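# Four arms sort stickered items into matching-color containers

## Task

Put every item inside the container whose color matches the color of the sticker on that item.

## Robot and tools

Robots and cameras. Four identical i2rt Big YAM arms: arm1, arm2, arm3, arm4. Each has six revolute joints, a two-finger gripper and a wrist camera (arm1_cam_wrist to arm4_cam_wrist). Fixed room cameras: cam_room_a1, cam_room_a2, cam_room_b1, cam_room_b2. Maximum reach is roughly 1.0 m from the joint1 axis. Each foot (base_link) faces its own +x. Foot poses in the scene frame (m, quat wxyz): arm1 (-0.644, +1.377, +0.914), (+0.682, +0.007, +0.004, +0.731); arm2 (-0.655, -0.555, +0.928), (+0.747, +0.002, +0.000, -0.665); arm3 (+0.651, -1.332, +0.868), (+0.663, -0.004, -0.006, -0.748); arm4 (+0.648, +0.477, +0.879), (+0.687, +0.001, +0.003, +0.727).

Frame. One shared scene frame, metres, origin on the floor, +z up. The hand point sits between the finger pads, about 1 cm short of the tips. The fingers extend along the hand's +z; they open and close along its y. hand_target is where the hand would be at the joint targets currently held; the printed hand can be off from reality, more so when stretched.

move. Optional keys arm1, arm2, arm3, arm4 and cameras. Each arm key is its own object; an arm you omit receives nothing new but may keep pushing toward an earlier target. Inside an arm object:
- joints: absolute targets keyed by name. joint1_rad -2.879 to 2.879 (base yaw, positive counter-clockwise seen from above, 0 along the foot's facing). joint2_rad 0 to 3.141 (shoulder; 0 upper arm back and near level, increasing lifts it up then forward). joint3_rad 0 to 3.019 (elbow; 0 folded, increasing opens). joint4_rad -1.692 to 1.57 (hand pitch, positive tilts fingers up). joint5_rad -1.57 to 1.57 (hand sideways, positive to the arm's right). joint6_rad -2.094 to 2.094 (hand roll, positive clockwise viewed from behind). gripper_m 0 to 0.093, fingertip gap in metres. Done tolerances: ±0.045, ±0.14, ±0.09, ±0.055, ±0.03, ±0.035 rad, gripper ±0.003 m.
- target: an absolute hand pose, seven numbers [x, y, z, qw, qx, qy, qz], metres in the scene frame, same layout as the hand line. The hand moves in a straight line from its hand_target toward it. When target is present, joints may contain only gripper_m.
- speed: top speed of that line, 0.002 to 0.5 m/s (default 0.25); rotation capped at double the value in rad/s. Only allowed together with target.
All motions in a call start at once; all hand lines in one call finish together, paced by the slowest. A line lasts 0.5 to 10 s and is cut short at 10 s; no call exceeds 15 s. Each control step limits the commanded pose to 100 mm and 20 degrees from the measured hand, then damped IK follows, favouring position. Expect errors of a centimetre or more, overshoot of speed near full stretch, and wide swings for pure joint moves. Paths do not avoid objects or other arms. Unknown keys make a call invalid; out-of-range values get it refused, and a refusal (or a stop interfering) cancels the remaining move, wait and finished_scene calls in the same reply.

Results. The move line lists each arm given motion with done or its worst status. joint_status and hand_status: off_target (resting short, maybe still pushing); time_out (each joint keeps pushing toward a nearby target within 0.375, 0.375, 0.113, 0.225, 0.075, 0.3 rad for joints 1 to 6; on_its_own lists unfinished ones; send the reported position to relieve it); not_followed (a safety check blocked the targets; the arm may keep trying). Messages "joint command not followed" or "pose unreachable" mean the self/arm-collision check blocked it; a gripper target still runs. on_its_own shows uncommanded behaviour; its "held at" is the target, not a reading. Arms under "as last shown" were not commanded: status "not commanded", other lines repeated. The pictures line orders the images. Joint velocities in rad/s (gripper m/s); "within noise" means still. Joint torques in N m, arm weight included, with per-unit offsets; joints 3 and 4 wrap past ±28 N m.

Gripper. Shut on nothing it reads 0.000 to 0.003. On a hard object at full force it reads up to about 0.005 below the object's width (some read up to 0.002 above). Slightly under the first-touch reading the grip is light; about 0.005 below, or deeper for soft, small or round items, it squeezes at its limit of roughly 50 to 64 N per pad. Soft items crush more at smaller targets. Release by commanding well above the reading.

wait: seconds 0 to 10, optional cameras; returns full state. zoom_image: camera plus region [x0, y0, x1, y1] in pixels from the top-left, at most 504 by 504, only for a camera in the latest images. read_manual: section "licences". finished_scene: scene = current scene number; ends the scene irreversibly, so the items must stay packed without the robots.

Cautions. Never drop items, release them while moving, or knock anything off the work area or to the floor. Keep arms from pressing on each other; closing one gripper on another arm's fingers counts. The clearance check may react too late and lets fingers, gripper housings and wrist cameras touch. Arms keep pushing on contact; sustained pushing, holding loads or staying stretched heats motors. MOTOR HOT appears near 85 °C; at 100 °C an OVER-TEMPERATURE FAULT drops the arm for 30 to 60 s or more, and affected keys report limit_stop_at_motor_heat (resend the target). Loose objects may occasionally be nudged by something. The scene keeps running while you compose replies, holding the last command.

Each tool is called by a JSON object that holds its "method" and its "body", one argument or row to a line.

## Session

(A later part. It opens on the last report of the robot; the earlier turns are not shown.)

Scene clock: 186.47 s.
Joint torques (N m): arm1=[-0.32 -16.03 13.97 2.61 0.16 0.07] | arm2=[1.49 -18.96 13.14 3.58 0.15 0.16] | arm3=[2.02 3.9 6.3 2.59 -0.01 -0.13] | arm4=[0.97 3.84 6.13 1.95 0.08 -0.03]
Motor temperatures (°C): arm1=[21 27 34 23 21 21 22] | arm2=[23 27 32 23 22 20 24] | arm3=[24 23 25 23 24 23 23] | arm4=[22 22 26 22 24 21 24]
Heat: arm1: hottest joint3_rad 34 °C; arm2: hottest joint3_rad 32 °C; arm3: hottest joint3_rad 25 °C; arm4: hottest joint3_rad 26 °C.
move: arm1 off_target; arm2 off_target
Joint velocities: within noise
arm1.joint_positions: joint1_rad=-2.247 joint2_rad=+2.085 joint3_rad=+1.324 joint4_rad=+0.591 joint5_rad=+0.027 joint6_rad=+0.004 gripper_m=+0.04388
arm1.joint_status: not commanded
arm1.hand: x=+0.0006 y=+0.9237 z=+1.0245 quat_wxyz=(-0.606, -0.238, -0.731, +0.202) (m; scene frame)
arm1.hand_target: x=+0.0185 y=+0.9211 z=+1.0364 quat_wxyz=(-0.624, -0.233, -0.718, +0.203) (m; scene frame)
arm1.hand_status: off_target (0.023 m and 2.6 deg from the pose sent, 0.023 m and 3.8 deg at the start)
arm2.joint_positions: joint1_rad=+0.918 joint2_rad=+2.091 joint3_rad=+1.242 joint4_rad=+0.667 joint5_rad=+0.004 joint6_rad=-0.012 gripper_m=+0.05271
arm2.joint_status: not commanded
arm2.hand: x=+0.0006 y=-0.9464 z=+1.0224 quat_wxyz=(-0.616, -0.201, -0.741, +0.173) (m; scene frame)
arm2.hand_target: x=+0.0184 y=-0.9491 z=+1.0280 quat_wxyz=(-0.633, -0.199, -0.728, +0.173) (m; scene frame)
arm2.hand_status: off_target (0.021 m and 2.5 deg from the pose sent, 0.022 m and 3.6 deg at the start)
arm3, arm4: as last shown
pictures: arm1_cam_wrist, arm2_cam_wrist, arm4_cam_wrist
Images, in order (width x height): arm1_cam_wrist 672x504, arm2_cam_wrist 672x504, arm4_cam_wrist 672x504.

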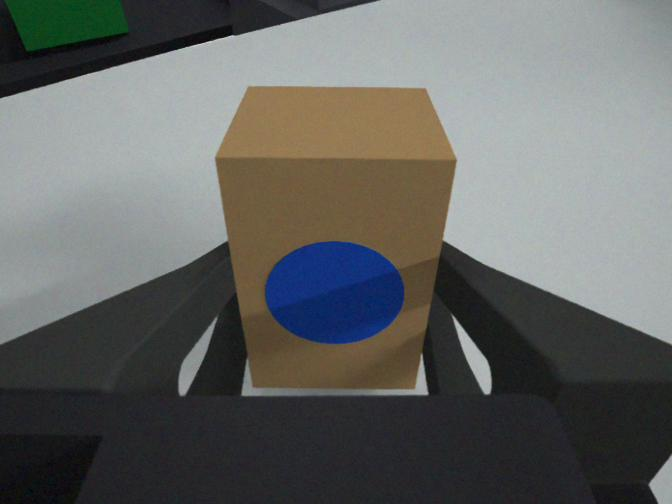

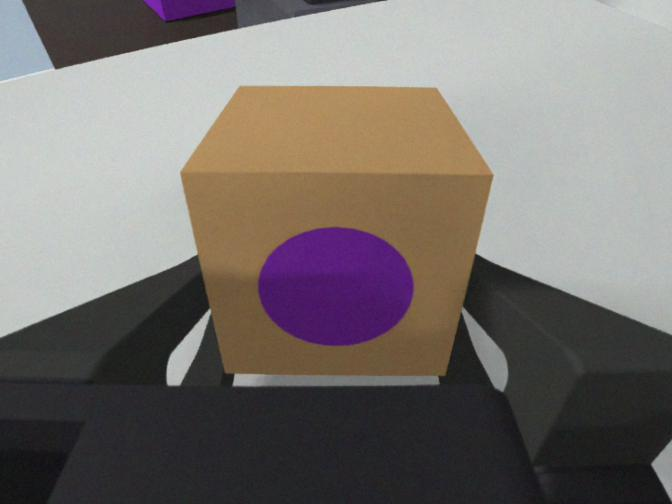

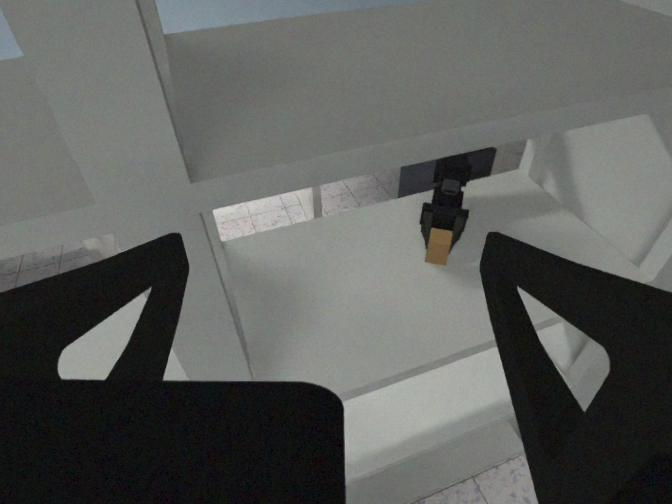

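{"method": "move", "body": {
  "arm1": {"target":[0.02,0.92,1.034,0.649,0.226,0.695,-0.211],"speed":0.05},
  "arm2": {"target":[0.02,-0.95,1.028,0.657,0.194,0.705,-0.181],"speed":0.05},
  "cameras": []
}}

{"method": "move", "body": {
  "arm1": {"joints":{"gripper_m":0.065}},
  "arm2": {"joints":{"gripper_m":0.075}}
}}

{"method": "zoom_image", "body": {
  "camera": "arm4_cam_wrist",
  "region": [380, 150, 500, 290]
}}

Scene clock: 193.10 s.
Joint torques (N m): arm1=[-0.97 -16.44 13.09 2.36 0.12 0.08] | arm2=[1.55 -18.78 12.55 3.51 0.2 0.16] | arm3=[2.14 3.9 6.26 2.59 -0.01 -0.12] | arm4=[0.97 3.6 6.24 2.03 0.11 -0.07]
Motor temperatures (°C): arm1=[21 26 34 23 21 21 22] | arm2=[23 27 33 23 22 20 24] | arm3=[24 23 25 23 24 23 23] | arm4=[22 22 26 22 24 21 24]
Heat: arm1: hottest joint3_rad 34 °C; arm2: hottest joint3_rad 33 °C; arm3: hottest joint3_rad 25 °C; arm4: hottest joint3_rad 26 °C.
move: arm1 off_target; arm2 off_target
Joint velocities: within noise
arm1.joint_positions: joint1_rad=-2.247 joint2_rad=+2.121 joint3_rad=+1.324 joint4_rad=+0.699 joint5_rad=+0.029 joint6_rad=+0.004 gripper_m=+0.04388
arm1.joint_status: not commanded
arm1.hand: x=+0.0031 y=+0.9216 z=+1.0231 quat_wxyz=(-0.632, -0.232, -0.709, +0.211) (m; scene frame)
arm1.hand_target: x=+0.0188 y=+0.9208 z=+1.0342 quat_wxyz=(-0.649, -0.226, -0.695, +0.211) (m; scene frame)
arm1.hand_status: off_target (0.020 m and 2.6 deg from the pose sent, 0.022 m and 6.7 deg at the start)
arm2.joint_positions: joint1_rad=+0.919 joint2_rad=+2.119 joint3_rad=+1.242 joint4_rad=+0.773 joint5_rad=+0.007 joint6_rad=-0.012 gripper_m=+0.05271
arm2.joint_status: not commanded
arm2.hand: x=+0.0030 y=-0.9479 z=+1.0275 quat_wxyz=(-0.645, -0.196, -0.716, +0.182) (m; scene frame)
arm2.hand_target: x=+0.0189 y=-0.9491 z=+1.0281 quat_wxyz=(-0.657, -0.194, -0.706, +0.181) (m; scene frame)
arm2.hand_status: off_target (0.017 m and 1.9 deg from the pose sent, 0.020 m and 6.4 deg at the start)
arm3, arm4: as last shown
pictures: none
No camera images: "cameras" was empty.

Scene clock: 193.60 s.
Joint torques (N m): arm1=[-0.38 -17.49 12.79 2.54 0.11 0.09] | arm2=[1.55 -18.78 12.55 3.43 0.11 0.16] | arm3=[2.14 4.13 6.24 2.58 0 -0.13] | arm4=[0.79 3.84 6.19 1.96 0.1 -0.04]
Motor temperatures (°C): arm1=[21 26 34 23 21 21 22] | arm2=[23 27 33 23 22 20 24] | arm3=[24 23 25 23 24 23 23] | arm4=[22 22 26 22 24 21 24]
Heat: arm1: hottest joint3_rad 34 °C; arm2: hottest joint3_rad 33 °C; arm3: hottest joint3_rad 25 °C; arm4: hottest joint3_rad 26 °C.
move: arm1 done; arm2 done
Joint velocities: within noise
arm1.joint_positions: joint1_rad=-2.247 joint2_rad=+2.126 joint3_rad=+1.324 joint4_rad=+0.699 joint5_rad=+0.029 joint6_rad=+0.004 gripper_m=+0.06496
arm1.joint_status: all done
arm1.hand: x=+0.0029 y=+0.9216 z=+1.0193 quat_wxyz=(-0.630, -0.232, -0.710, +0.210) (m; scene frame)
arm1.hand_target: x=+0.0188 y=+0.9208 z=+1.0341 quat_wxyz=(-0.649, -0.226, -0.695, +0.211) (m; scene frame)
arm1.hand_status: not commanded
arm2.joint_positions: joint1_rad=+0.919 joint2_rad=+2.119 joint3_rad=+1.242 joint4_rad=+0.775 joint5_rad=+0.009 joint6_rad=-0.012 gripper_m=+0.07494
arm2.joint_status: all done
arm2.hand: x=+0.0028 y=-0.9482 z=+1.0276 quat_wxyz=(-0.645, -0.196, -0.716, +0.183) (m; scene frame)
arm2.hand_target: x=+0.0189 y=-0.9491 z=+1.0279 quat_wxyz=(-0.657, -0.194, -0.706, +0.181) (m; scene frame)
arm2.hand_status: not commanded
arm3.joint_positions: joint1_rad=-1.412 joint2_rad=+0.599 joint3_rad=+1.602 joint4_rad=-1.118 joint5_rad=+0.000 joint6_rad=+0.007 gripper_m=+0.09400
arm3.joint_status: not commanded
arm3.hand: x=+0.4532 y=-1.3292 z=+1.5610 quat_wxyz=(-0.020, -0.747, -0.007, +0.665) (m; scene frame)
arm3.hand_target: x=+0.4515 y=-1.3315 z=+1.5645 quat_wxyz=(-0.022, -0.742, -0.014, +0.670) (m; scene frame)
arm3.hand_status: not commanded
arm4.joint_positions: joint1_rad=+1.146 joint2_rad=+0.598 joint3_rad=+1.596 joint4_rad=-1.114 joint5_rad=-0.001 joint6_rad=+0.011 gripper_m=+0.09401
arm4.joint_status: not commanded
arm4.hand: x=+0.4662 y=+0.5514 z=+1.5723 quat_wxyz=(-0.116, +0.732, -0.142, -0.656) (m; scene frame)
arm4.hand_target: x=+0.4656 y=+0.5510 z=+1.5771 quat_wxyz=(-0.120, +0.728, -0.136, -0.661) (m; scene frame)
arm4.hand_status: not commanded
pictures: arm1_cam_wrist, arm2_cam_wrist, arm3_cam_wrist, arm4_cam_wrist, cam_room_a1, cam_room_a2, cam_room_b1, cam_room_b2
Images, in order (width x height): arm1_cam_wrist 672x504, arm2_cam_wrist 672x504, arm3_cam_wrist 672x504, arm4_cam_wrist 672x504, cam_room_a1 672x504, cam_room_a2 672x504, cam_room_b1 672x504, cam_room_b2 672x504.

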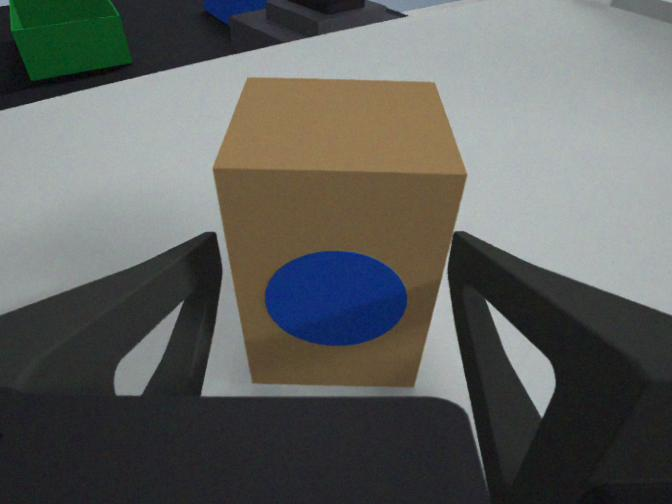

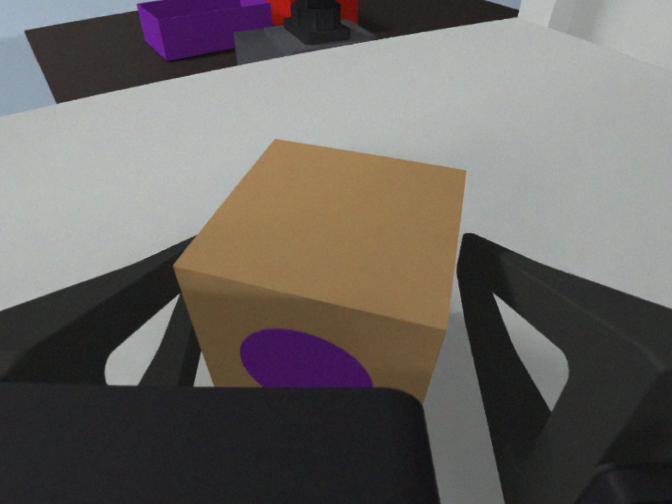

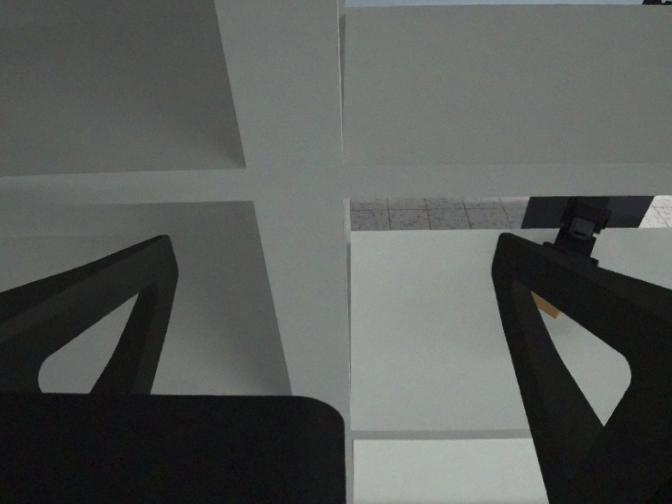

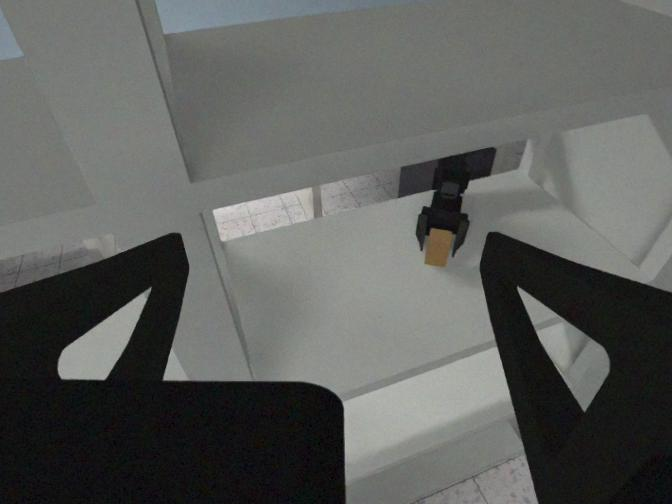

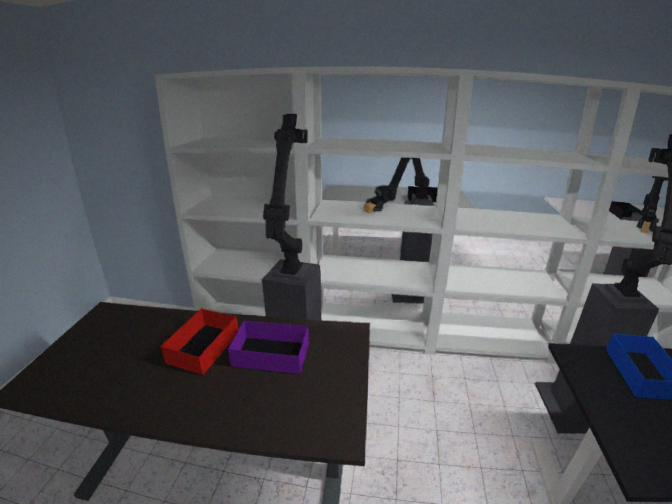

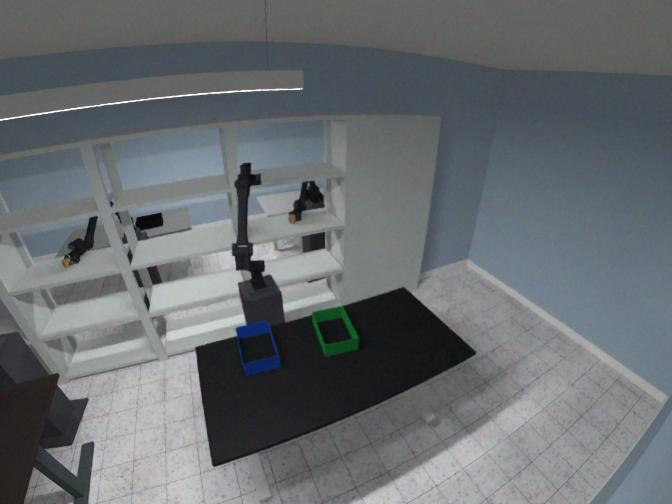

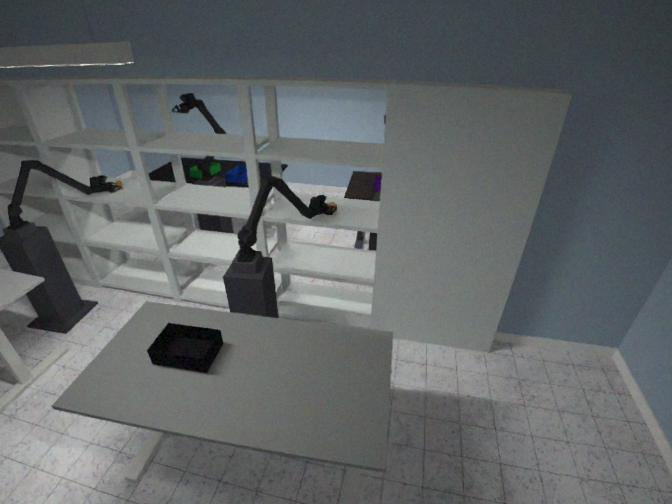

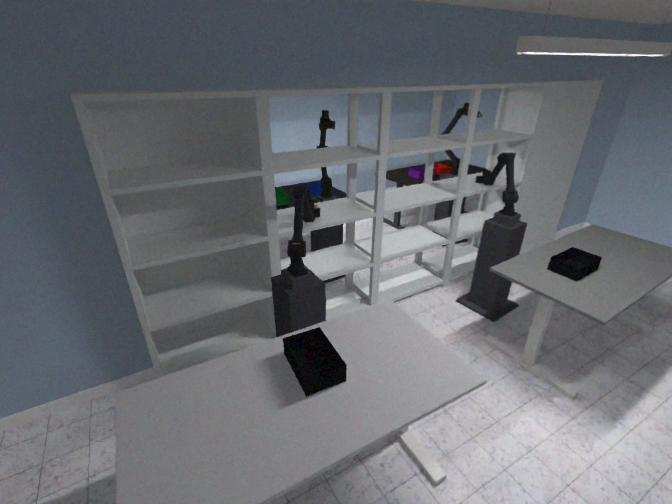

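Scaled by 3.600.

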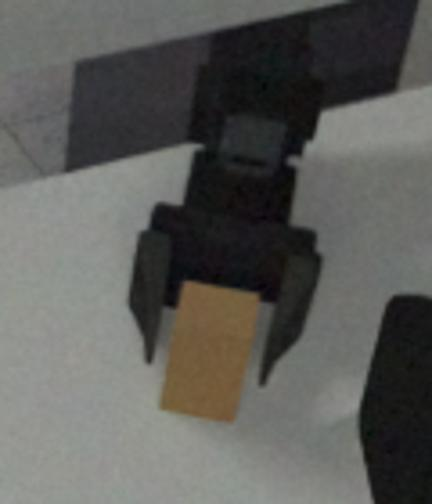

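{"method": "move", "body": {
  "arm1": {"target":[-0.11,1.013,1.055,0.649,0.226,0.695,-0.211],"speed":0.12},
  "arm2": {"target":[-0.11,-0.873,1.06,0.657,0.194,0.705,-0.181],"speed":0.12},
  "cameras": ["arm1_cam_wrist","arm2_cam_wrist"]
}}

{"method": "move", "body": {
  "arm1": {"target":[-0.38,1.19,1.22,0.624,0.233,0.718,-0.203]},
  "arm2": {"target":[-0.38,-0.715,1.22,0.633,0.199,0.728,-0.173]},
  "arm3": {"joints":{"joint1_rad":-1.993,"joint2_rad":0.5,"joint3_rad":0.6,"joint4_rad":-0.5}},
  "arm4": {"joints":{"joint1_rad":0.88,"joint2_rad":0.5,"joint3_rad":0.6,"joint4_rad":-0.5}}
}}

Scene clock: 201.37 s.
Joint torques (N m): arm1=[-0.85 -14.04 7.35 2.59 0.1 0.02] | arm2=[1.67 -17.73 6.53 3.51 0.16 0.13] | arm3=[2.08 3.96 6.27 2.61 0 -0.13] | arm4=[1.49 3.96 6.15 1.88 0.09 -0.07]
Motor temperatures (°C): arm1=[21 26 34 23 21 21 22] | arm2=[23 27 33 23 22 20 24] | arm3=[24 23 25 23 24 23 23] | arm4=[22 22 26 22 24 21 24]
Heat: arm1: hottest joint3_rad 34 °C; arm2: hottest joint3_rad 33 °C; arm3: hottest joint3_rad 25 °C; arm4: hottest joint3_rad 26 °C.
move: arm1 off_target; arm2 done
Joint velocities: within noise
arm1.joint_positions: joint1_rad=-2.240 joint2_rad=+1.847 joint3_rad=+0.853 joint4_rad=+0.898 joint5_rad=+0.037 joint6_rad=+0.007 gripper_m=+0.06496
arm1.joint_status: not commanded
arm1.hand: x=-0.1146 y=+1.0077 z=+1.0373 quat_wxyz=(-0.633, -0.232, -0.708, +0.210) (m; scene frame)
arm1.hand_target: x=-0.1101 y=+1.0130 z=+1.0547 quat_wxyz=(-0.649, -0.226, -0.695, +0.211) (m; scene frame)
arm1.hand_status: off_target (0.019 m and 2.4 deg from the pose sent, 0.150 m and 2.8 deg at the start)
arm2.joint_positions: joint1_rad=+0.921 joint2_rad=+1.853 joint3_rad=+0.822 joint4_rad=+0.939 joint5_rad=+0.011 joint6_rad=-0.010 gripper_m=+0.07494
arm2.joint_status: not commanded
arm2.hand: x=-0.1105 y=-0.8796 z=+1.0528 quat_wxyz=(-0.648, -0.196, -0.713, +0.183) (m; scene frame)
arm2.hand_target: x=-0.1100 y=-0.8732 z=+1.0599 quat_wxyz=(-0.657, -0.194, -0.705, +0.181) (m; scene frame)
arm2.hand_status: done (0.010 m and 1.4 deg from the pose sent, 0.139 m and 1.9 deg at the start)
arm3, arm4: as last shown
pictures: arm1_cam_wrist, arm2_cam_wrist
Images, in order (width x height): arm1_cam_wrist 672x504, arm2_cam_wrist 672x504.

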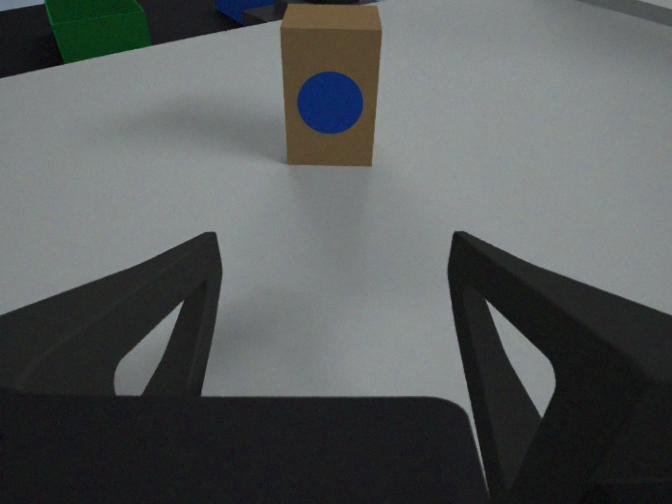

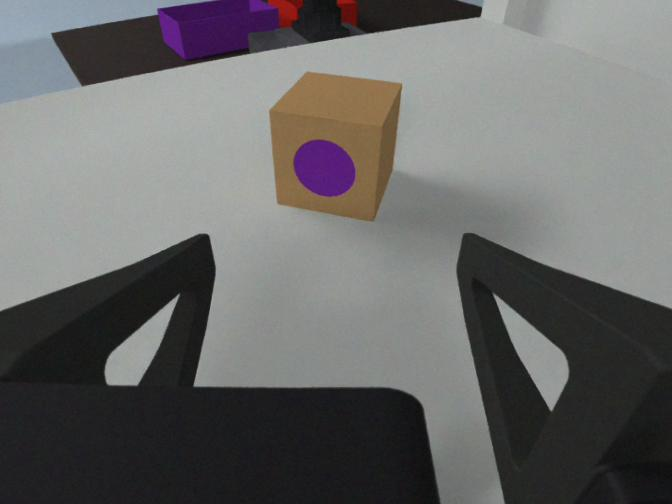

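Scene clock: 203.53 s.
Joint torques (N m): arm1=[-2.32 4.07 14.56 1.46 -0.05 0.02] | arm2=[1.55 0.73 12.98 1.95 0.16 0.15] | arm3=[0.5 -1.14 9.95 2.48 0.02 -0.12] | arm4=[0.73 -1.14 10.15 2.09 0.1 -0.07]
Motor temperatures (°C): arm1=[21 26 34 23 21 21 22] | arm2=[23 27 32 23 22 20 24] | arm3=[24 23 25 23 24 23 23] | arm4=[22 22 26 22 24 21 24]
Heat: arm1: hottest joint3_rad 34 °C; arm2: hottest joint3_rad 32 °C; arm3: hottest joint3_rad 25 °C; arm4: hottest joint3_rad 26 °C.
move: arm1 off_target; arm2 done; arm3 done; arm4 done
Joint velocities: within noise
arm1.joint_positions: joint1_rad=-2.246 joint2_rad=+0.359 joint3_rad=+0.373 joint4_rad=-0.143 joint5_rad=+0.012 joint6_rad=+0.007 gripper_m=+0.06496
arm1.joint_status: not commanded
arm1.hand: x=-0.3800 y=+1.1938 z=+1.2098 quat_wxyz=(-0.623, -0.230, -0.720, +0.200) (m; scene frame)
arm1.hand_target: x=-0.3802 y=+1.1902 z=+1.2200 quat_wxyz=(-0.624, -0.233, -0.718, +0.203) (m; scene frame)
arm1.hand_status: off_target (0.011 m and 0.6 deg from the pose sent, 0.370 m and 1.8 deg at the start)
arm2.joint_positions: joint1_rad=+0.937 joint2_rad=+0.357 joint3_rad=+0.347 joint4_rad=-0.115 joint5_rad=+0.024 joint6_rad=-0.010 gripper_m=+0.07494
arm2.joint_status: not commanded
arm2.hand: x=-0.3824 y=-0.7166 z=+1.2202 quat_wxyz=(-0.637, -0.197, -0.724, +0.179) (m; scene frame)
arm2.hand_target: x=-0.3801 y=-0.7151 z=+1.2198 quat_wxyz=(-0.633, -0.199, -0.728, +0.173) (m; scene frame)
arm2.hand_status: done (0.003 m and 1.0 deg from the pose sent, 0.357 m and 2.8 deg at the start)
arm3.joint_positions: joint1_rad=-1.983 joint2_rad=+0.507 joint3_rad=+0.600 joint4_rad=-0.518 joint5_rad=-0.001 joint6_rad=+0.007 gripper_m=+0.09400
arm3.joint_status: all done
arm3.hand: x=+0.3680 y=-1.1604 z=+1.1728 quat_wxyz=(+0.135, -0.811, +0.227, +0.522) (m; scene frame)
arm3.hand_target: x=+0.3694 y=-1.1572 z=+1.1788 quat_wxyz=(+0.143, -0.804, +0.227, +0.530) (m; scene frame)
arm3.hand_status: not commanded
arm4.joint_positions: joint1_rad=+0.882 joint2_rad=+0.510 joint3_rad=+0.591 joint4_rad=-0.520 joint5_rad=-0.001 joint6_rad=+0.011 gripper_m=+0.09401
arm4.joint_status: all done
arm4.hand: x=+0.3850 y=+0.6723 z=+1.1811 quat_wxyz=(-0.162, +0.800, -0.268, -0.512) (m; scene frame)
arm4.hand_target: x=+0.3849 y=+0.6735 z=+1.1937 quat_wxyz=(-0.170, +0.791, -0.261, -0.526) (m; scene frame)
arm4.hand_status: not commanded
pictures: arm1_cam_wrist, arm2_cam_wrist, arm3_cam_wrist, arm4_cam_wrist, cam_room_a1, cam_room_a2, cam_room_b1, cam_room_b2
Images, in order (width x height): arm1_cam_wrist 672x504, arm2_cam_wrist 672x504, arm3_cam_wrist 672x504, arm4_cam_wrist 672x504, cam_room_a1 672x504, cam_room_a2 672x504, cam_room_b1 672x504, cam_room_b2 672x504.

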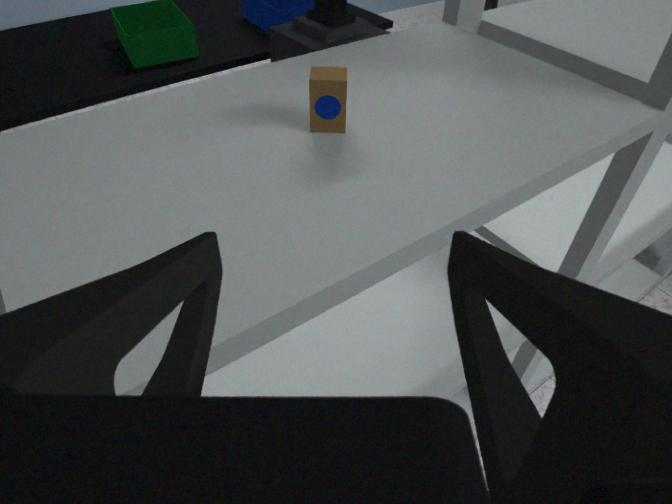

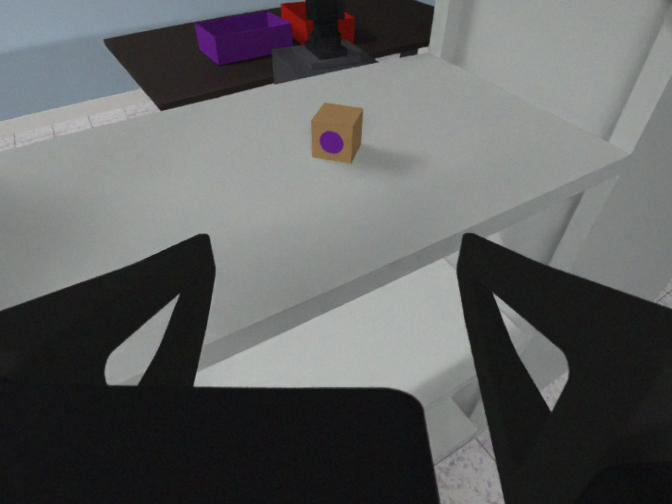

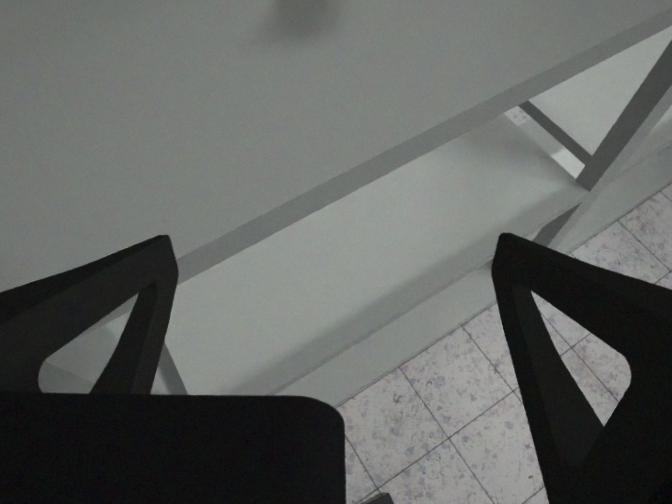

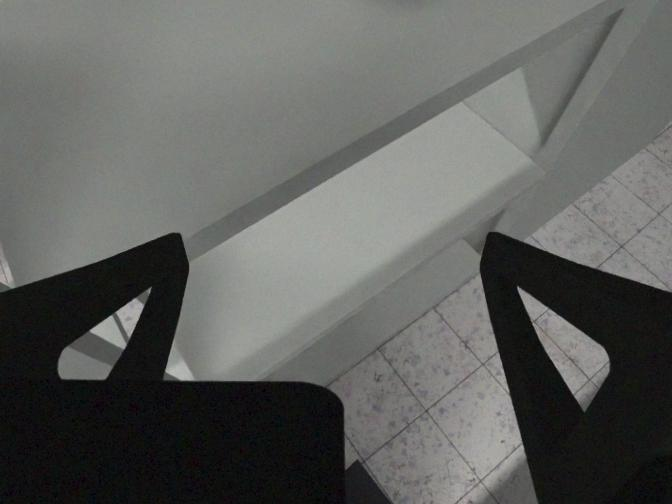

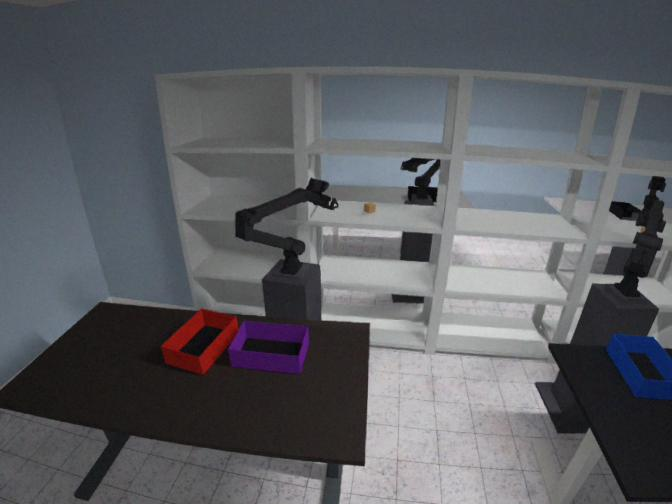

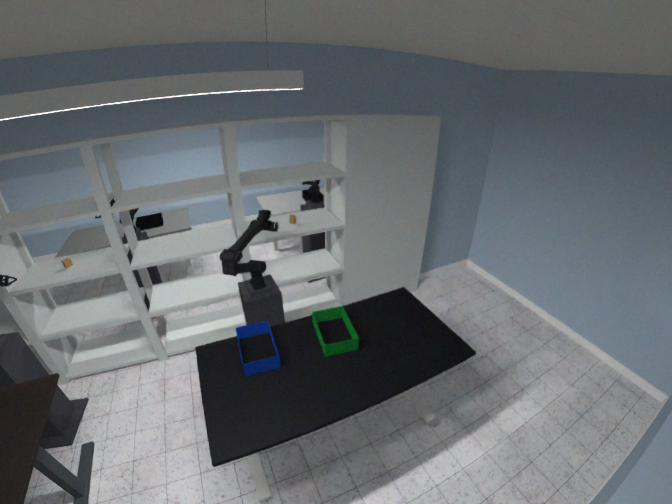

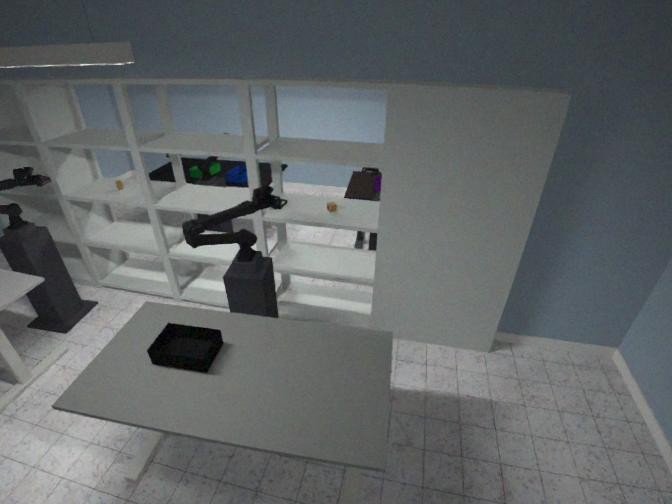

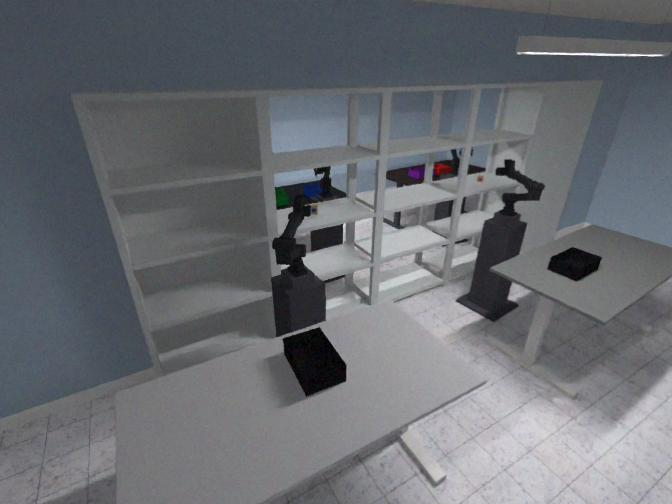

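{"method": "move", "body": {
  "arm3": {"target":[0.09,-1.022,1.12,0.179,-0.809,0.310,0.467]},
  "arm4": {"target":[0.09,0.858,1.12,0.155,-0.824,0.268,0.476]},
  "cameras": ["arm3_cam_wrist","arm4_cam_wrist"]
}}

Scene clock: 215.10 s.
Joint torques (N m): arm1=[-2.49 3.6 14.68 1.4 -0.03 0.03] | arm2=[1.49 0.73 13.01 1.96 0.15 0.16] | arm3=[2.55 -15.68 13.3 1.51 0.22 0.01] | arm4=[1.61 -15.74 12.29 1.14 0.21 0.1]
Motor temperatures (°C): arm1=[21 26 34 23 21 21 22] | arm2=[23 26 33 22 22 20 23] | arm3=[24 23 26 23 24 23 23] | arm4=[22 22 28 22 24 21 24]
Heat: arm1: hottest joint3_rad 34 °C; arm2: hottest joint3_rad 33 °C; arm3: hottest joint3_rad 26 °C; arm4: hottest joint3_rad 28 °C.
move: arm3 off_target; arm4 off_target
Joint velocities: within noise
arm1, arm2: as last shown
arm2.hand_target: x=-0.3801 y=-0.7150 z=+1.2199 quat_wxyz=(-0.633, -0.199, -0.728, +0.173) (m; scene frame)
arm3.joint_positions: joint1_rad=-1.892 joint2_rad=+1.519 joint3_rad=+1.116 joint4_rad=-0.179 joint5_rad=+0.266 joint6_rad=+0.137 gripper_m=+0.09400
arm3.joint_status: not commanded
arm3.hand: x=+0.1079 y=-1.0216 z=+1.0930 quat_wxyz=(+0.181, -0.820, +0.312, +0.445) (m; scene frame)
arm3.hand_target: x=+0.0915 y=-1.0227 z=+1.1201 quat_wxyz=(+0.179, -0.809, +0.310, +0.467) (m; scene frame)
arm3.hand_status: off_target (0.032 m and 2.9 deg from the pose sent, 0.315 m and 12.4 deg at the start)
arm4.joint_positions: joint1_rad=+0.921 joint2_rad=+1.607 joint3_rad=+1.187 joint4_rad=-0.137 joint5_rad=+0.036 joint6_rad=+0.011 gripper_m=+0.09401
arm4.joint_status: not commanded
arm4.hand: x=+0.1047 y=+0.8531 z=+1.1007 quat_wxyz=(-0.152, +0.831, -0.270, -0.462) (m; scene frame)
arm4.hand_target: x=+0.0910 y=+0.8573 z=+1.1201 quat_wxyz=(-0.155, +0.823, -0.268, -0.476) (m; scene frame)
arm4.hand_status: off_target (0.025 m and 1.9 deg from the pose sent, 0.354 m and 5.1 deg at the start)
pictures: arm3_cam_wrist, arm4_cam_wrist
Images, in order (width x height): arm3_cam_wrist 672x504, arm4_cam_wrist 672x504.

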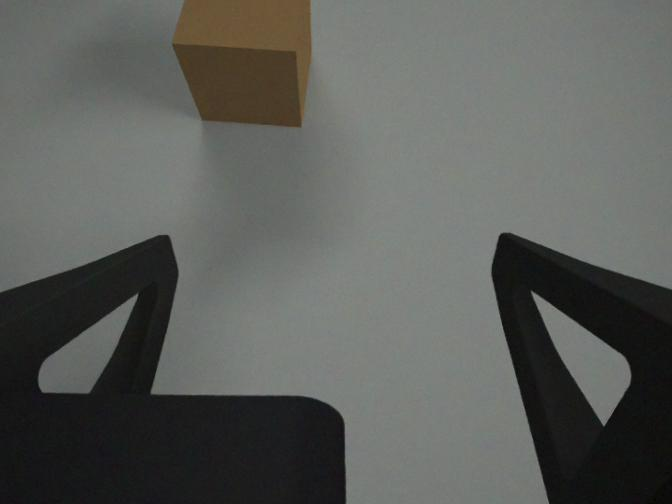

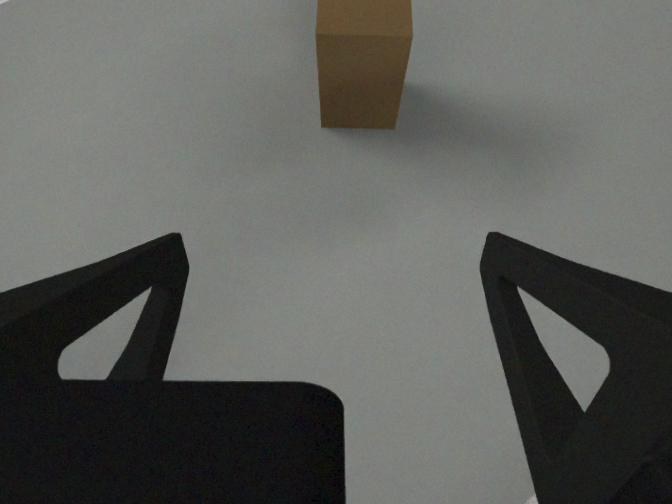

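{"method": "move", "body": {
  "arm3": {"target":[0.017,-1.03,1.087,0.194,-0.798,0.335,0.461],"speed":0.15},
  "arm4": {"target":[0.059,0.897,1.08,0.155,-0.824,0.268,0.476],"speed":0.15},
  "cameras": ["arm3_cam_wrist","arm4_cam_wrist"]
}}

Scene clock: 229.73 s.
Joint torques (N m): arm1=[-3.14 3.49 14.48 1.31 -0.05 0.05] | arm2=[1.49 0.67 12.98 1.98 0.15 0.16] | arm3=[2.08 -18.55 13.37 2.07 0.29 0.03] | arm4=[0.56 -17.79 12.18 1.96 -0.06 -0.04]
Motor temperatures (°C): arm1=[21 25 35 23 21 21 22] | arm2=[23 26 33 22 22 20 23] | arm3=[24 24 29 23 24 23 23] | arm4=[22 23 30 22 24 21 24]
Heat: arm1: hottest joint3_rad 35 °C; arm2: hottest joint3_rad 33 °C; arm3: hottest joint3_rad 29 °C; arm4: hottest joint3_rad 30 °C.
move: arm3 off_target; arm4 off_target
Joint velocities: within noise
arm1, arm2: as last shown
arm3.joint_positions: joint1_rad=-1.805 joint2_rad=+1.716 joint3_rad=+1.272 joint4_rad=-0.177 joint5_rad=+0.390 joint6_rad=+0.217 gripper_m=+0.09400
arm3.joint_status: not commanded
arm3.hand: x=+0.0379 y=-1.0313 z=+1.0583 quat_wxyz=(+0.198, -0.814, +0.334, +0.433) (m; scene frame)
arm3.hand_target: x=+0.0190 y=-1.0309 z=+1.0874 quat_wxyz=(+0.194, -0.798, +0.335, +0.461) (m; scene frame)
arm3.hand_status: off_target (0.036 m and 3.7 deg from the pose sent, 0.091 m and 4.4 deg at the start)
arm4.joint_positions: joint1_rad=+0.906 joint2_rad=+1.757 joint3_rad=+1.274 joint4_rad=-0.099 joint5_rad=+0.021 joint6_rad=+0.011 gripper_m=+0.09401
arm4.joint_status: not commanded
arm4.hand: x=+0.0745 y=+0.8825 z=+1.0582 quat_wxyz=(-0.146, +0.836, -0.274, -0.453) (m; scene frame)
arm4.hand_target: x=+0.0607 y=+0.8959 z=+1.0804 quat_wxyz=(-0.155, +0.823, -0.268, -0.476) (m; scene frame)
arm4.hand_status: off_target (0.030 m and 3.2 deg from the pose sent, 0.067 m and 1.9 deg at the start)
pictures: arm3_cam_wrist, arm4_cam_wrist
Images, in order (width x height): arm3_cam_wrist 672x504, arm4_cam_wrist 672x504.

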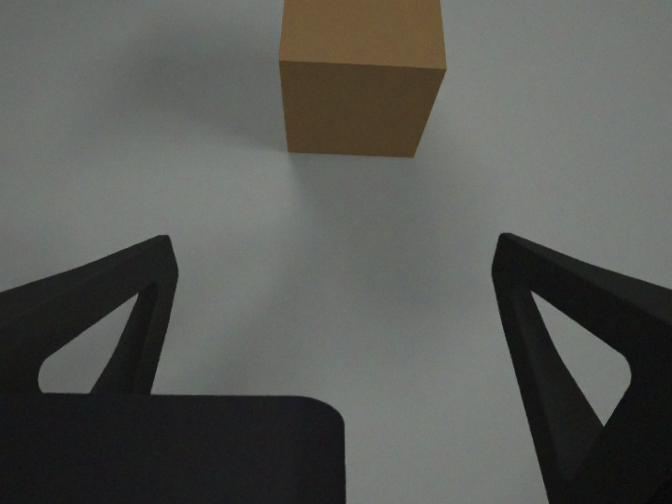

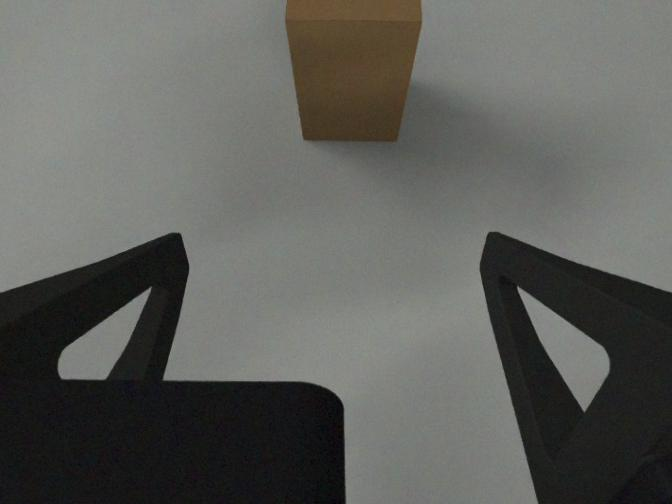

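{"method": "move", "body": {
  "arm3": {"target":[-0.046,-0.962,1.045,0.194,-0.798,0.335,0.461],"speed":0.1},
  "arm4": {"target":[-0.018,0.960,1.04,0.155,-0.824,0.268,0.476],"speed":0.1},
  "cameras": ["arm3_cam_wrist","arm4_cam_wrist"]
}}

Scene clock: 239.13 s.
Joint torques (N m): arm1=[-2.67 4.01 14.54 1.47 -0.05 0.04] | arm2=[1.49 0.67 12.94 1.96 0.15 0.16] | arm3=[0.62 -21.42 13.44 2.1 0.06 -0.14] | arm4=[0.21 -21.36 12.41 1.01 -0.03 -0.11]
Motor temperatures (°C): arm1=[21 25 35 23 21 21 22] | arm2=[23 26 33 22 22 20 23] | arm3=[24 24 29 23 24 23 23] | arm4=[22 23 33 22 24 21 24]
Heat: arm1: hottest joint3_rad 35 °C; arm2: hottest joint3_rad 33 °C; arm3: hottest joint3_rad 29 °C; arm4: hottest joint3_rad 33 °C.
move: arm3 off_target; arm4 off_target
Joint velocities: within noise
arm1, arm2: as last shown
arm3.joint_positions: joint1_rad=-1.851 joint2_rad=+1.949 joint3_rad=+1.510 joint4_rad=-0.160 joint5_rad=+0.340 joint6_rad=+0.195 gripper_m=+0.09400
arm3.joint_status: not commanded
arm3.hand: x=-0.0315 y=-0.9777 z=+1.0230 quat_wxyz=(+0.191, -0.812, +0.334, +0.439) (m; scene frame)
arm3.hand_target: x=-0.0439 y=-0.9628 z=+1.0453 quat_wxyz=(+0.194, -0.798, +0.335, +0.461) (m; scene frame)
arm3.hand_status: off_target (0.031 m and 3.0 deg from the pose sent, 0.110 m and 3.7 deg at the start)
arm4.joint_positions: joint1_rad=+0.898 joint2_rad=+2.029 joint3_rad=+1.593 joint4_rad=-0.105 joint5_rad=+0.011 joint6_rad=+0.011 gripper_m=+0.09401
arm4.joint_status: not commanded
arm4.hand: x=-0.0088 y=+0.9466 z=+1.0331 quat_wxyz=(-0.149, +0.826, -0.272, -0.470) (m; scene frame)
arm4.hand_target: x=-0.0171 y=+0.9593 z=+1.0400 quat_wxyz=(-0.155, +0.823, -0.268, -0.476) (m; scene frame)
arm4.hand_status: off_target (0.018 m and 1.1 deg from the pose sent, 0.122 m and 3.3 deg at the start)
pictures: arm3_cam_wrist, arm4_cam_wrist
Images, in order (width x height): arm3_cam_wrist 672x504, arm4_cam_wrist 672x504.

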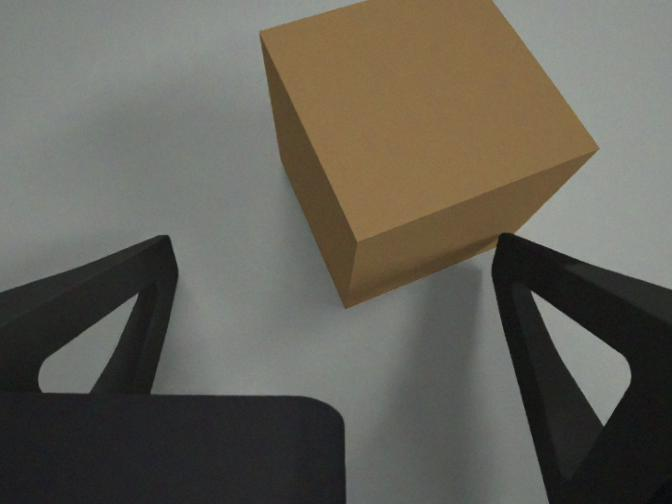

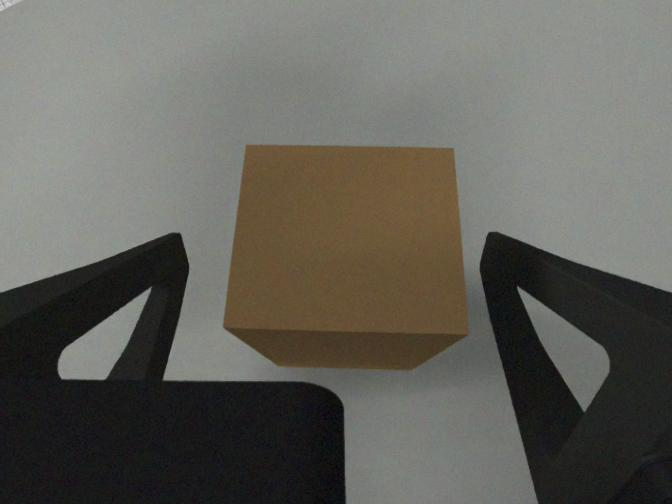

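{"method": "move", "body": {
  "arm3": {"target":[0.030,-1.035,1.10,0.194,-0.798,0.335,0.461],"speed":0.15},
  "arm4": {"target":[-0.014,0.957,1.022,0.155,-0.824,0.268,0.476],"speed":0.1},
  "cameras": ["arm3_cam_wrist","arm4_cam_wrist"]
}}

{"method": "move", "body": {
  "arm4": {"joints":{"gripper_m":0.034}},
  "cameras": ["arm4_cam_wrist"]
}}

Scene clock: 244.93 s.
Joint torques (N m): arm1=[-2.73 3.49 14.43 1.44 -0.04 0] | arm2=[1.55 0.73 13.01 1.94 0.16 0.16] | arm3=[2.14 -19.19 8.64 1.31 0.28 0.03] | arm4=[0.26 -21.3 9.85 2.1 -0.07 -0.1]
Motor temperatures (°C): arm1=[21 25 35 23 21 21 22] | arm2=[23 26 33 22 22 20 23] | arm3=[24 25 30 23 24 23 23] | arm4=[22 24 34 22 24 21 24]
Heat: arm1: hottest joint3_rad 35 °C; arm2: hottest joint3_rad 33 °C; arm3: hottest joint3_rad 30 °C; arm4: hottest joint3_rad 34 °C.
move: arm3 done; arm4 off_target
Joint velocities: within noise
arm1, arm2: as last shown
arm3.joint_positions: joint1_rad=-1.805 joint2_rad=+1.685 joint3_rad=+1.313 joint4_rad=-0.181 joint5_rad=+0.392 joint6_rad=+0.217 gripper_m=+0.09400
arm3.joint_status: not commanded
arm3.hand: x=+0.0296 y=-1.0281 z=+1.1006 quat_wxyz=(+0.197, -0.797, +0.335, +0.463) (m; scene frame)
arm3.hand_target: x=+0.0300 y=-1.0348 z=+1.1001 quat_wxyz=(+0.194, -0.798, +0.335, +0.461) (m; scene frame)
arm3.hand_status: done (0.007 m and 0.4 deg from the pose sent, 0.114 m and 3.0 deg at the start)
arm4.joint_positions: joint1_rad=+0.898 joint2_rad=+2.032 joint3_rad=+1.593 joint4_rad=-0.091 joint5_rad=+0.011 joint6_rad=+0.011 gripper_m=+0.09401
arm4.joint_status: not commanded
arm4.hand: x=-0.0103 y=+0.9477 z=+1.0337 quat_wxyz=(-0.151, +0.823, -0.272, -0.475) (m; scene frame)
arm4.hand_target: x=-0.0134 y=+0.9565 z=+1.0221 quat_wxyz=(-0.155, +0.823, -0.268, -0.476) (m; scene frame)
arm4.hand_status: off_target (0.015 m and 0.6 deg from the pose sent, 0.016 m and 1.1 deg at the start)
pictures: arm3_cam_wrist, arm4_cam_wrist
Images, in order (width x height): arm3_cam_wrist 672x504, arm4_cam_wrist 672x504.

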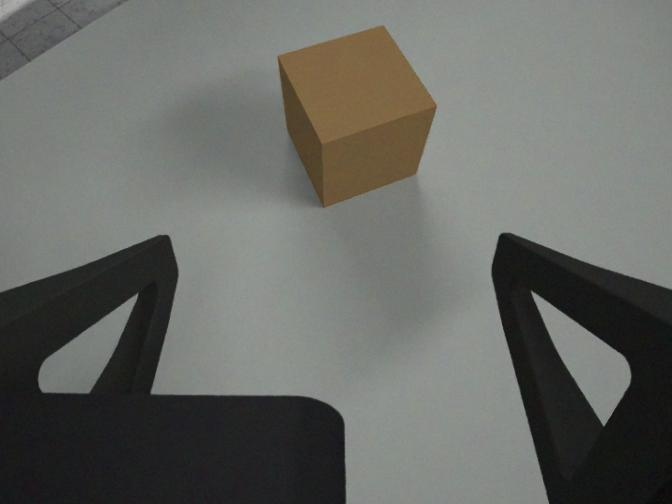

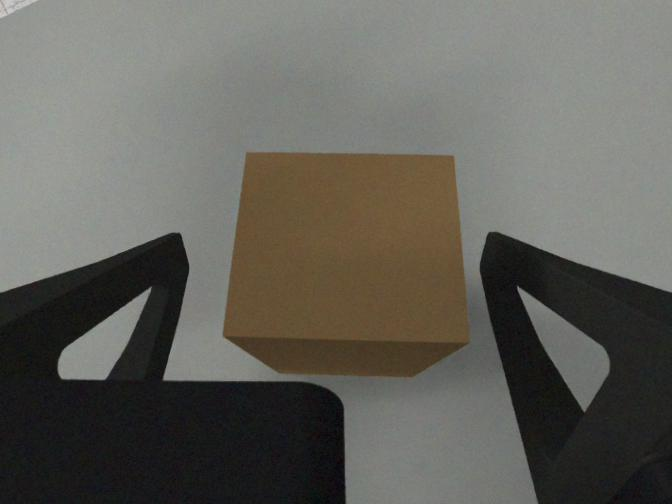

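Scene clock: 245.57 s.
Joint torques (N m): arm1=[-2.96 3.78 14.52 1.32 -0.04 0.05] | arm2=[1.55 0.79 12.97 1.96 0.15 0.16] | arm3=[2.2 -19.19 8.61 1.31 0.27 0.02] | arm4=[0.15 -21.6 9.8 2 -0.03 -0.07]
Motor temperatures (°C): arm1=[21 25 35 23 21 21 22] | arm2=[23 26 33 22 22 20 23] | arm3=[24 25 30 23 24 23 23] | arm4=[22 24 34 22 24 21 24]
Heat: arm1: hottest joint3_rad 35 °C; arm2: hottest joint3_rad 33 °C; arm3: hottest joint3_rad 30 °C; arm4: hottest joint3_rad 34 °C.
move: arm4 off_target
Joint velocities: within noise
arm1, arm2, arm3: as last shown
arm3.hand: x=+0.0296 y=-1.0281 z=+1.1006 quat_wxyz=(+0.197, -0.797, +0.336, +0.463) (m; scene frame)
arm4.joint_positions: joint1_rad=+0.898 joint2_rad=+2.032 joint3_rad=+1.593 joint4_rad=-0.090 joint5_rad=+0.010 joint6_rad=+0.009 gripper_m=+0.04453
arm4.joint_status: gripper_m off_target (ended at +0.04455, target +0.03400)
arm4.hand: x=-0.0103 y=+0.9479 z=+1.0336 quat_wxyz=(-0.151, +0.824, -0.270, -0.475) (m; scene frame)
arm4.hand_target: x=-0.0134 y=+0.9565 z=+1.0218 quat_wxyz=(-0.155, +0.824, -0.268, -0.475) (m; scene frame)
arm4.hand_status: not commanded
pictures: arm4_cam_wrist
Images, in order (width x height): arm4_cam_wrist 672x504.

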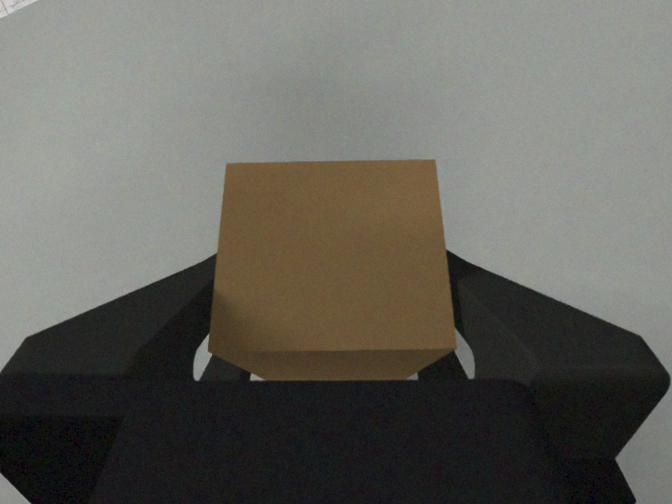

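{"method": "move", "body": {
  "arm3": {"target":[0.045,-0.984,1.095,0.104,-0.847,0.180,0.489],"speed":0.15},
  "arm4": {"target":[0.07,0.89,1.16,0.155,-0.824,0.268,0.476],"speed":0.2},
  "cameras": ["arm3_cam_wrist","arm4_cam_wrist"]
}}

Scene clock: 257.80 s.
Joint torques (N m): arm1=[-2.55 3.31 14.37 1.54 -0.06 0.02] | arm2=[1.55 0.73 12.98 1.99 0.17 0.16] | arm3=[0.97 -19.14 9.58 2.18 -0.12 -0.15] | arm4=[0.85 -19.84 9.5 1.14 0.23 0]
Motor temperatures (°C): arm1=[21 25 35 23 21 21 22] | arm2=[23 25 34 22 22 20 23] | arm3=[24 25 30 23 24 23 23] | arm4=[22 25 34 22 24 21 25]
Heat: arm1: hottest joint3_rad 35 °C; arm2: hottest joint3_rad 34 °C; arm3: hottest joint3_rad 30 °C; arm4: hottest joint3_rad 34 °C.
move: arm3 off_target; arm4 done
Joint velocities: within noise
arm1, arm2: as last shown
arm3.joint_positions: joint1_rad=-1.983 joint2_rad=+1.684 joint3_rad=+1.284 joint4_rad=-0.144 joint5_rad=-0.097 joint6_rad=-0.063 gripper_m=+0.09400
arm3.joint_status: not commanded
arm3.hand: x=+0.0449 y=-0.9900 z=+1.0854 quat_wxyz=(+0.098, -0.853, +0.183, +0.480) (m; scene frame)
arm3.hand_target: x=+0.0452 y=-0.9841 z=+1.0950 quat_wxyz=(+0.104, -0.847, +0.180, +0.489) (m; scene frame)
arm3.hand_status: off_target (0.011 m and 1.5 deg from the pose sent, 0.047 m and 21.8 deg at the start)
arm4.joint_positions: joint1_rad=+0.898 joint2_rad=+1.686 joint3_rad=+1.413 joint4_rad=-0.258 joint5_rad=+0.013 joint6_rad=+0.009 gripper_m=+0.04453
arm4.joint_status: not commanded
arm4.hand: x=+0.0693 y=+0.8927 z=+1.1521 quat_wxyz=(-0.152, +0.824, -0.271, -0.474) (m; scene frame)
arm4.hand_target: x=+0.0700 y=+0.8899 z=+1.1600 quat_wxyz=(-0.155, +0.823, -0.268, -0.476) (m; scene frame)
arm4.hand_status: done (0.008 m and 0.5 deg from the pose sent, 0.160 m and 0.5 deg at the start)
pictures: arm3_cam_wrist, arm4_cam_wrist
Images, in order (width x height): arm3_cam_wrist 672x504, arm4_cam_wrist 672x504.

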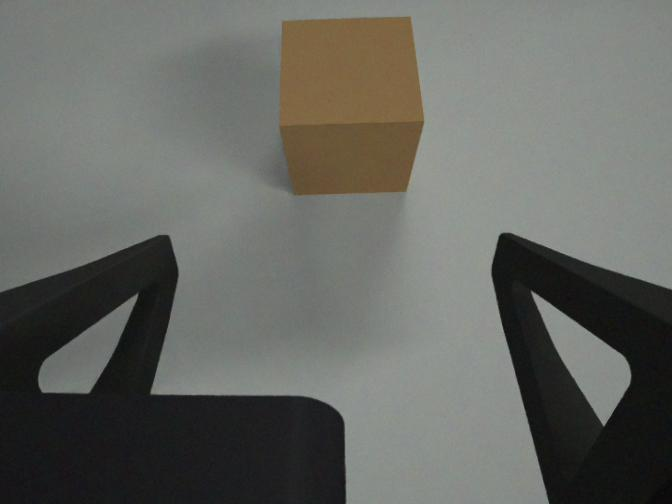

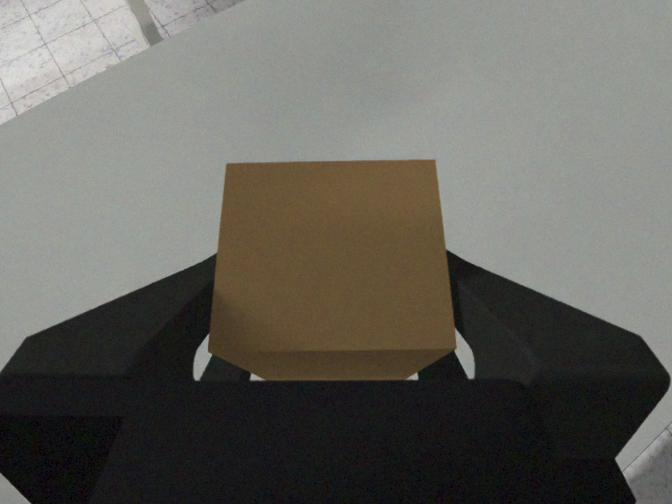

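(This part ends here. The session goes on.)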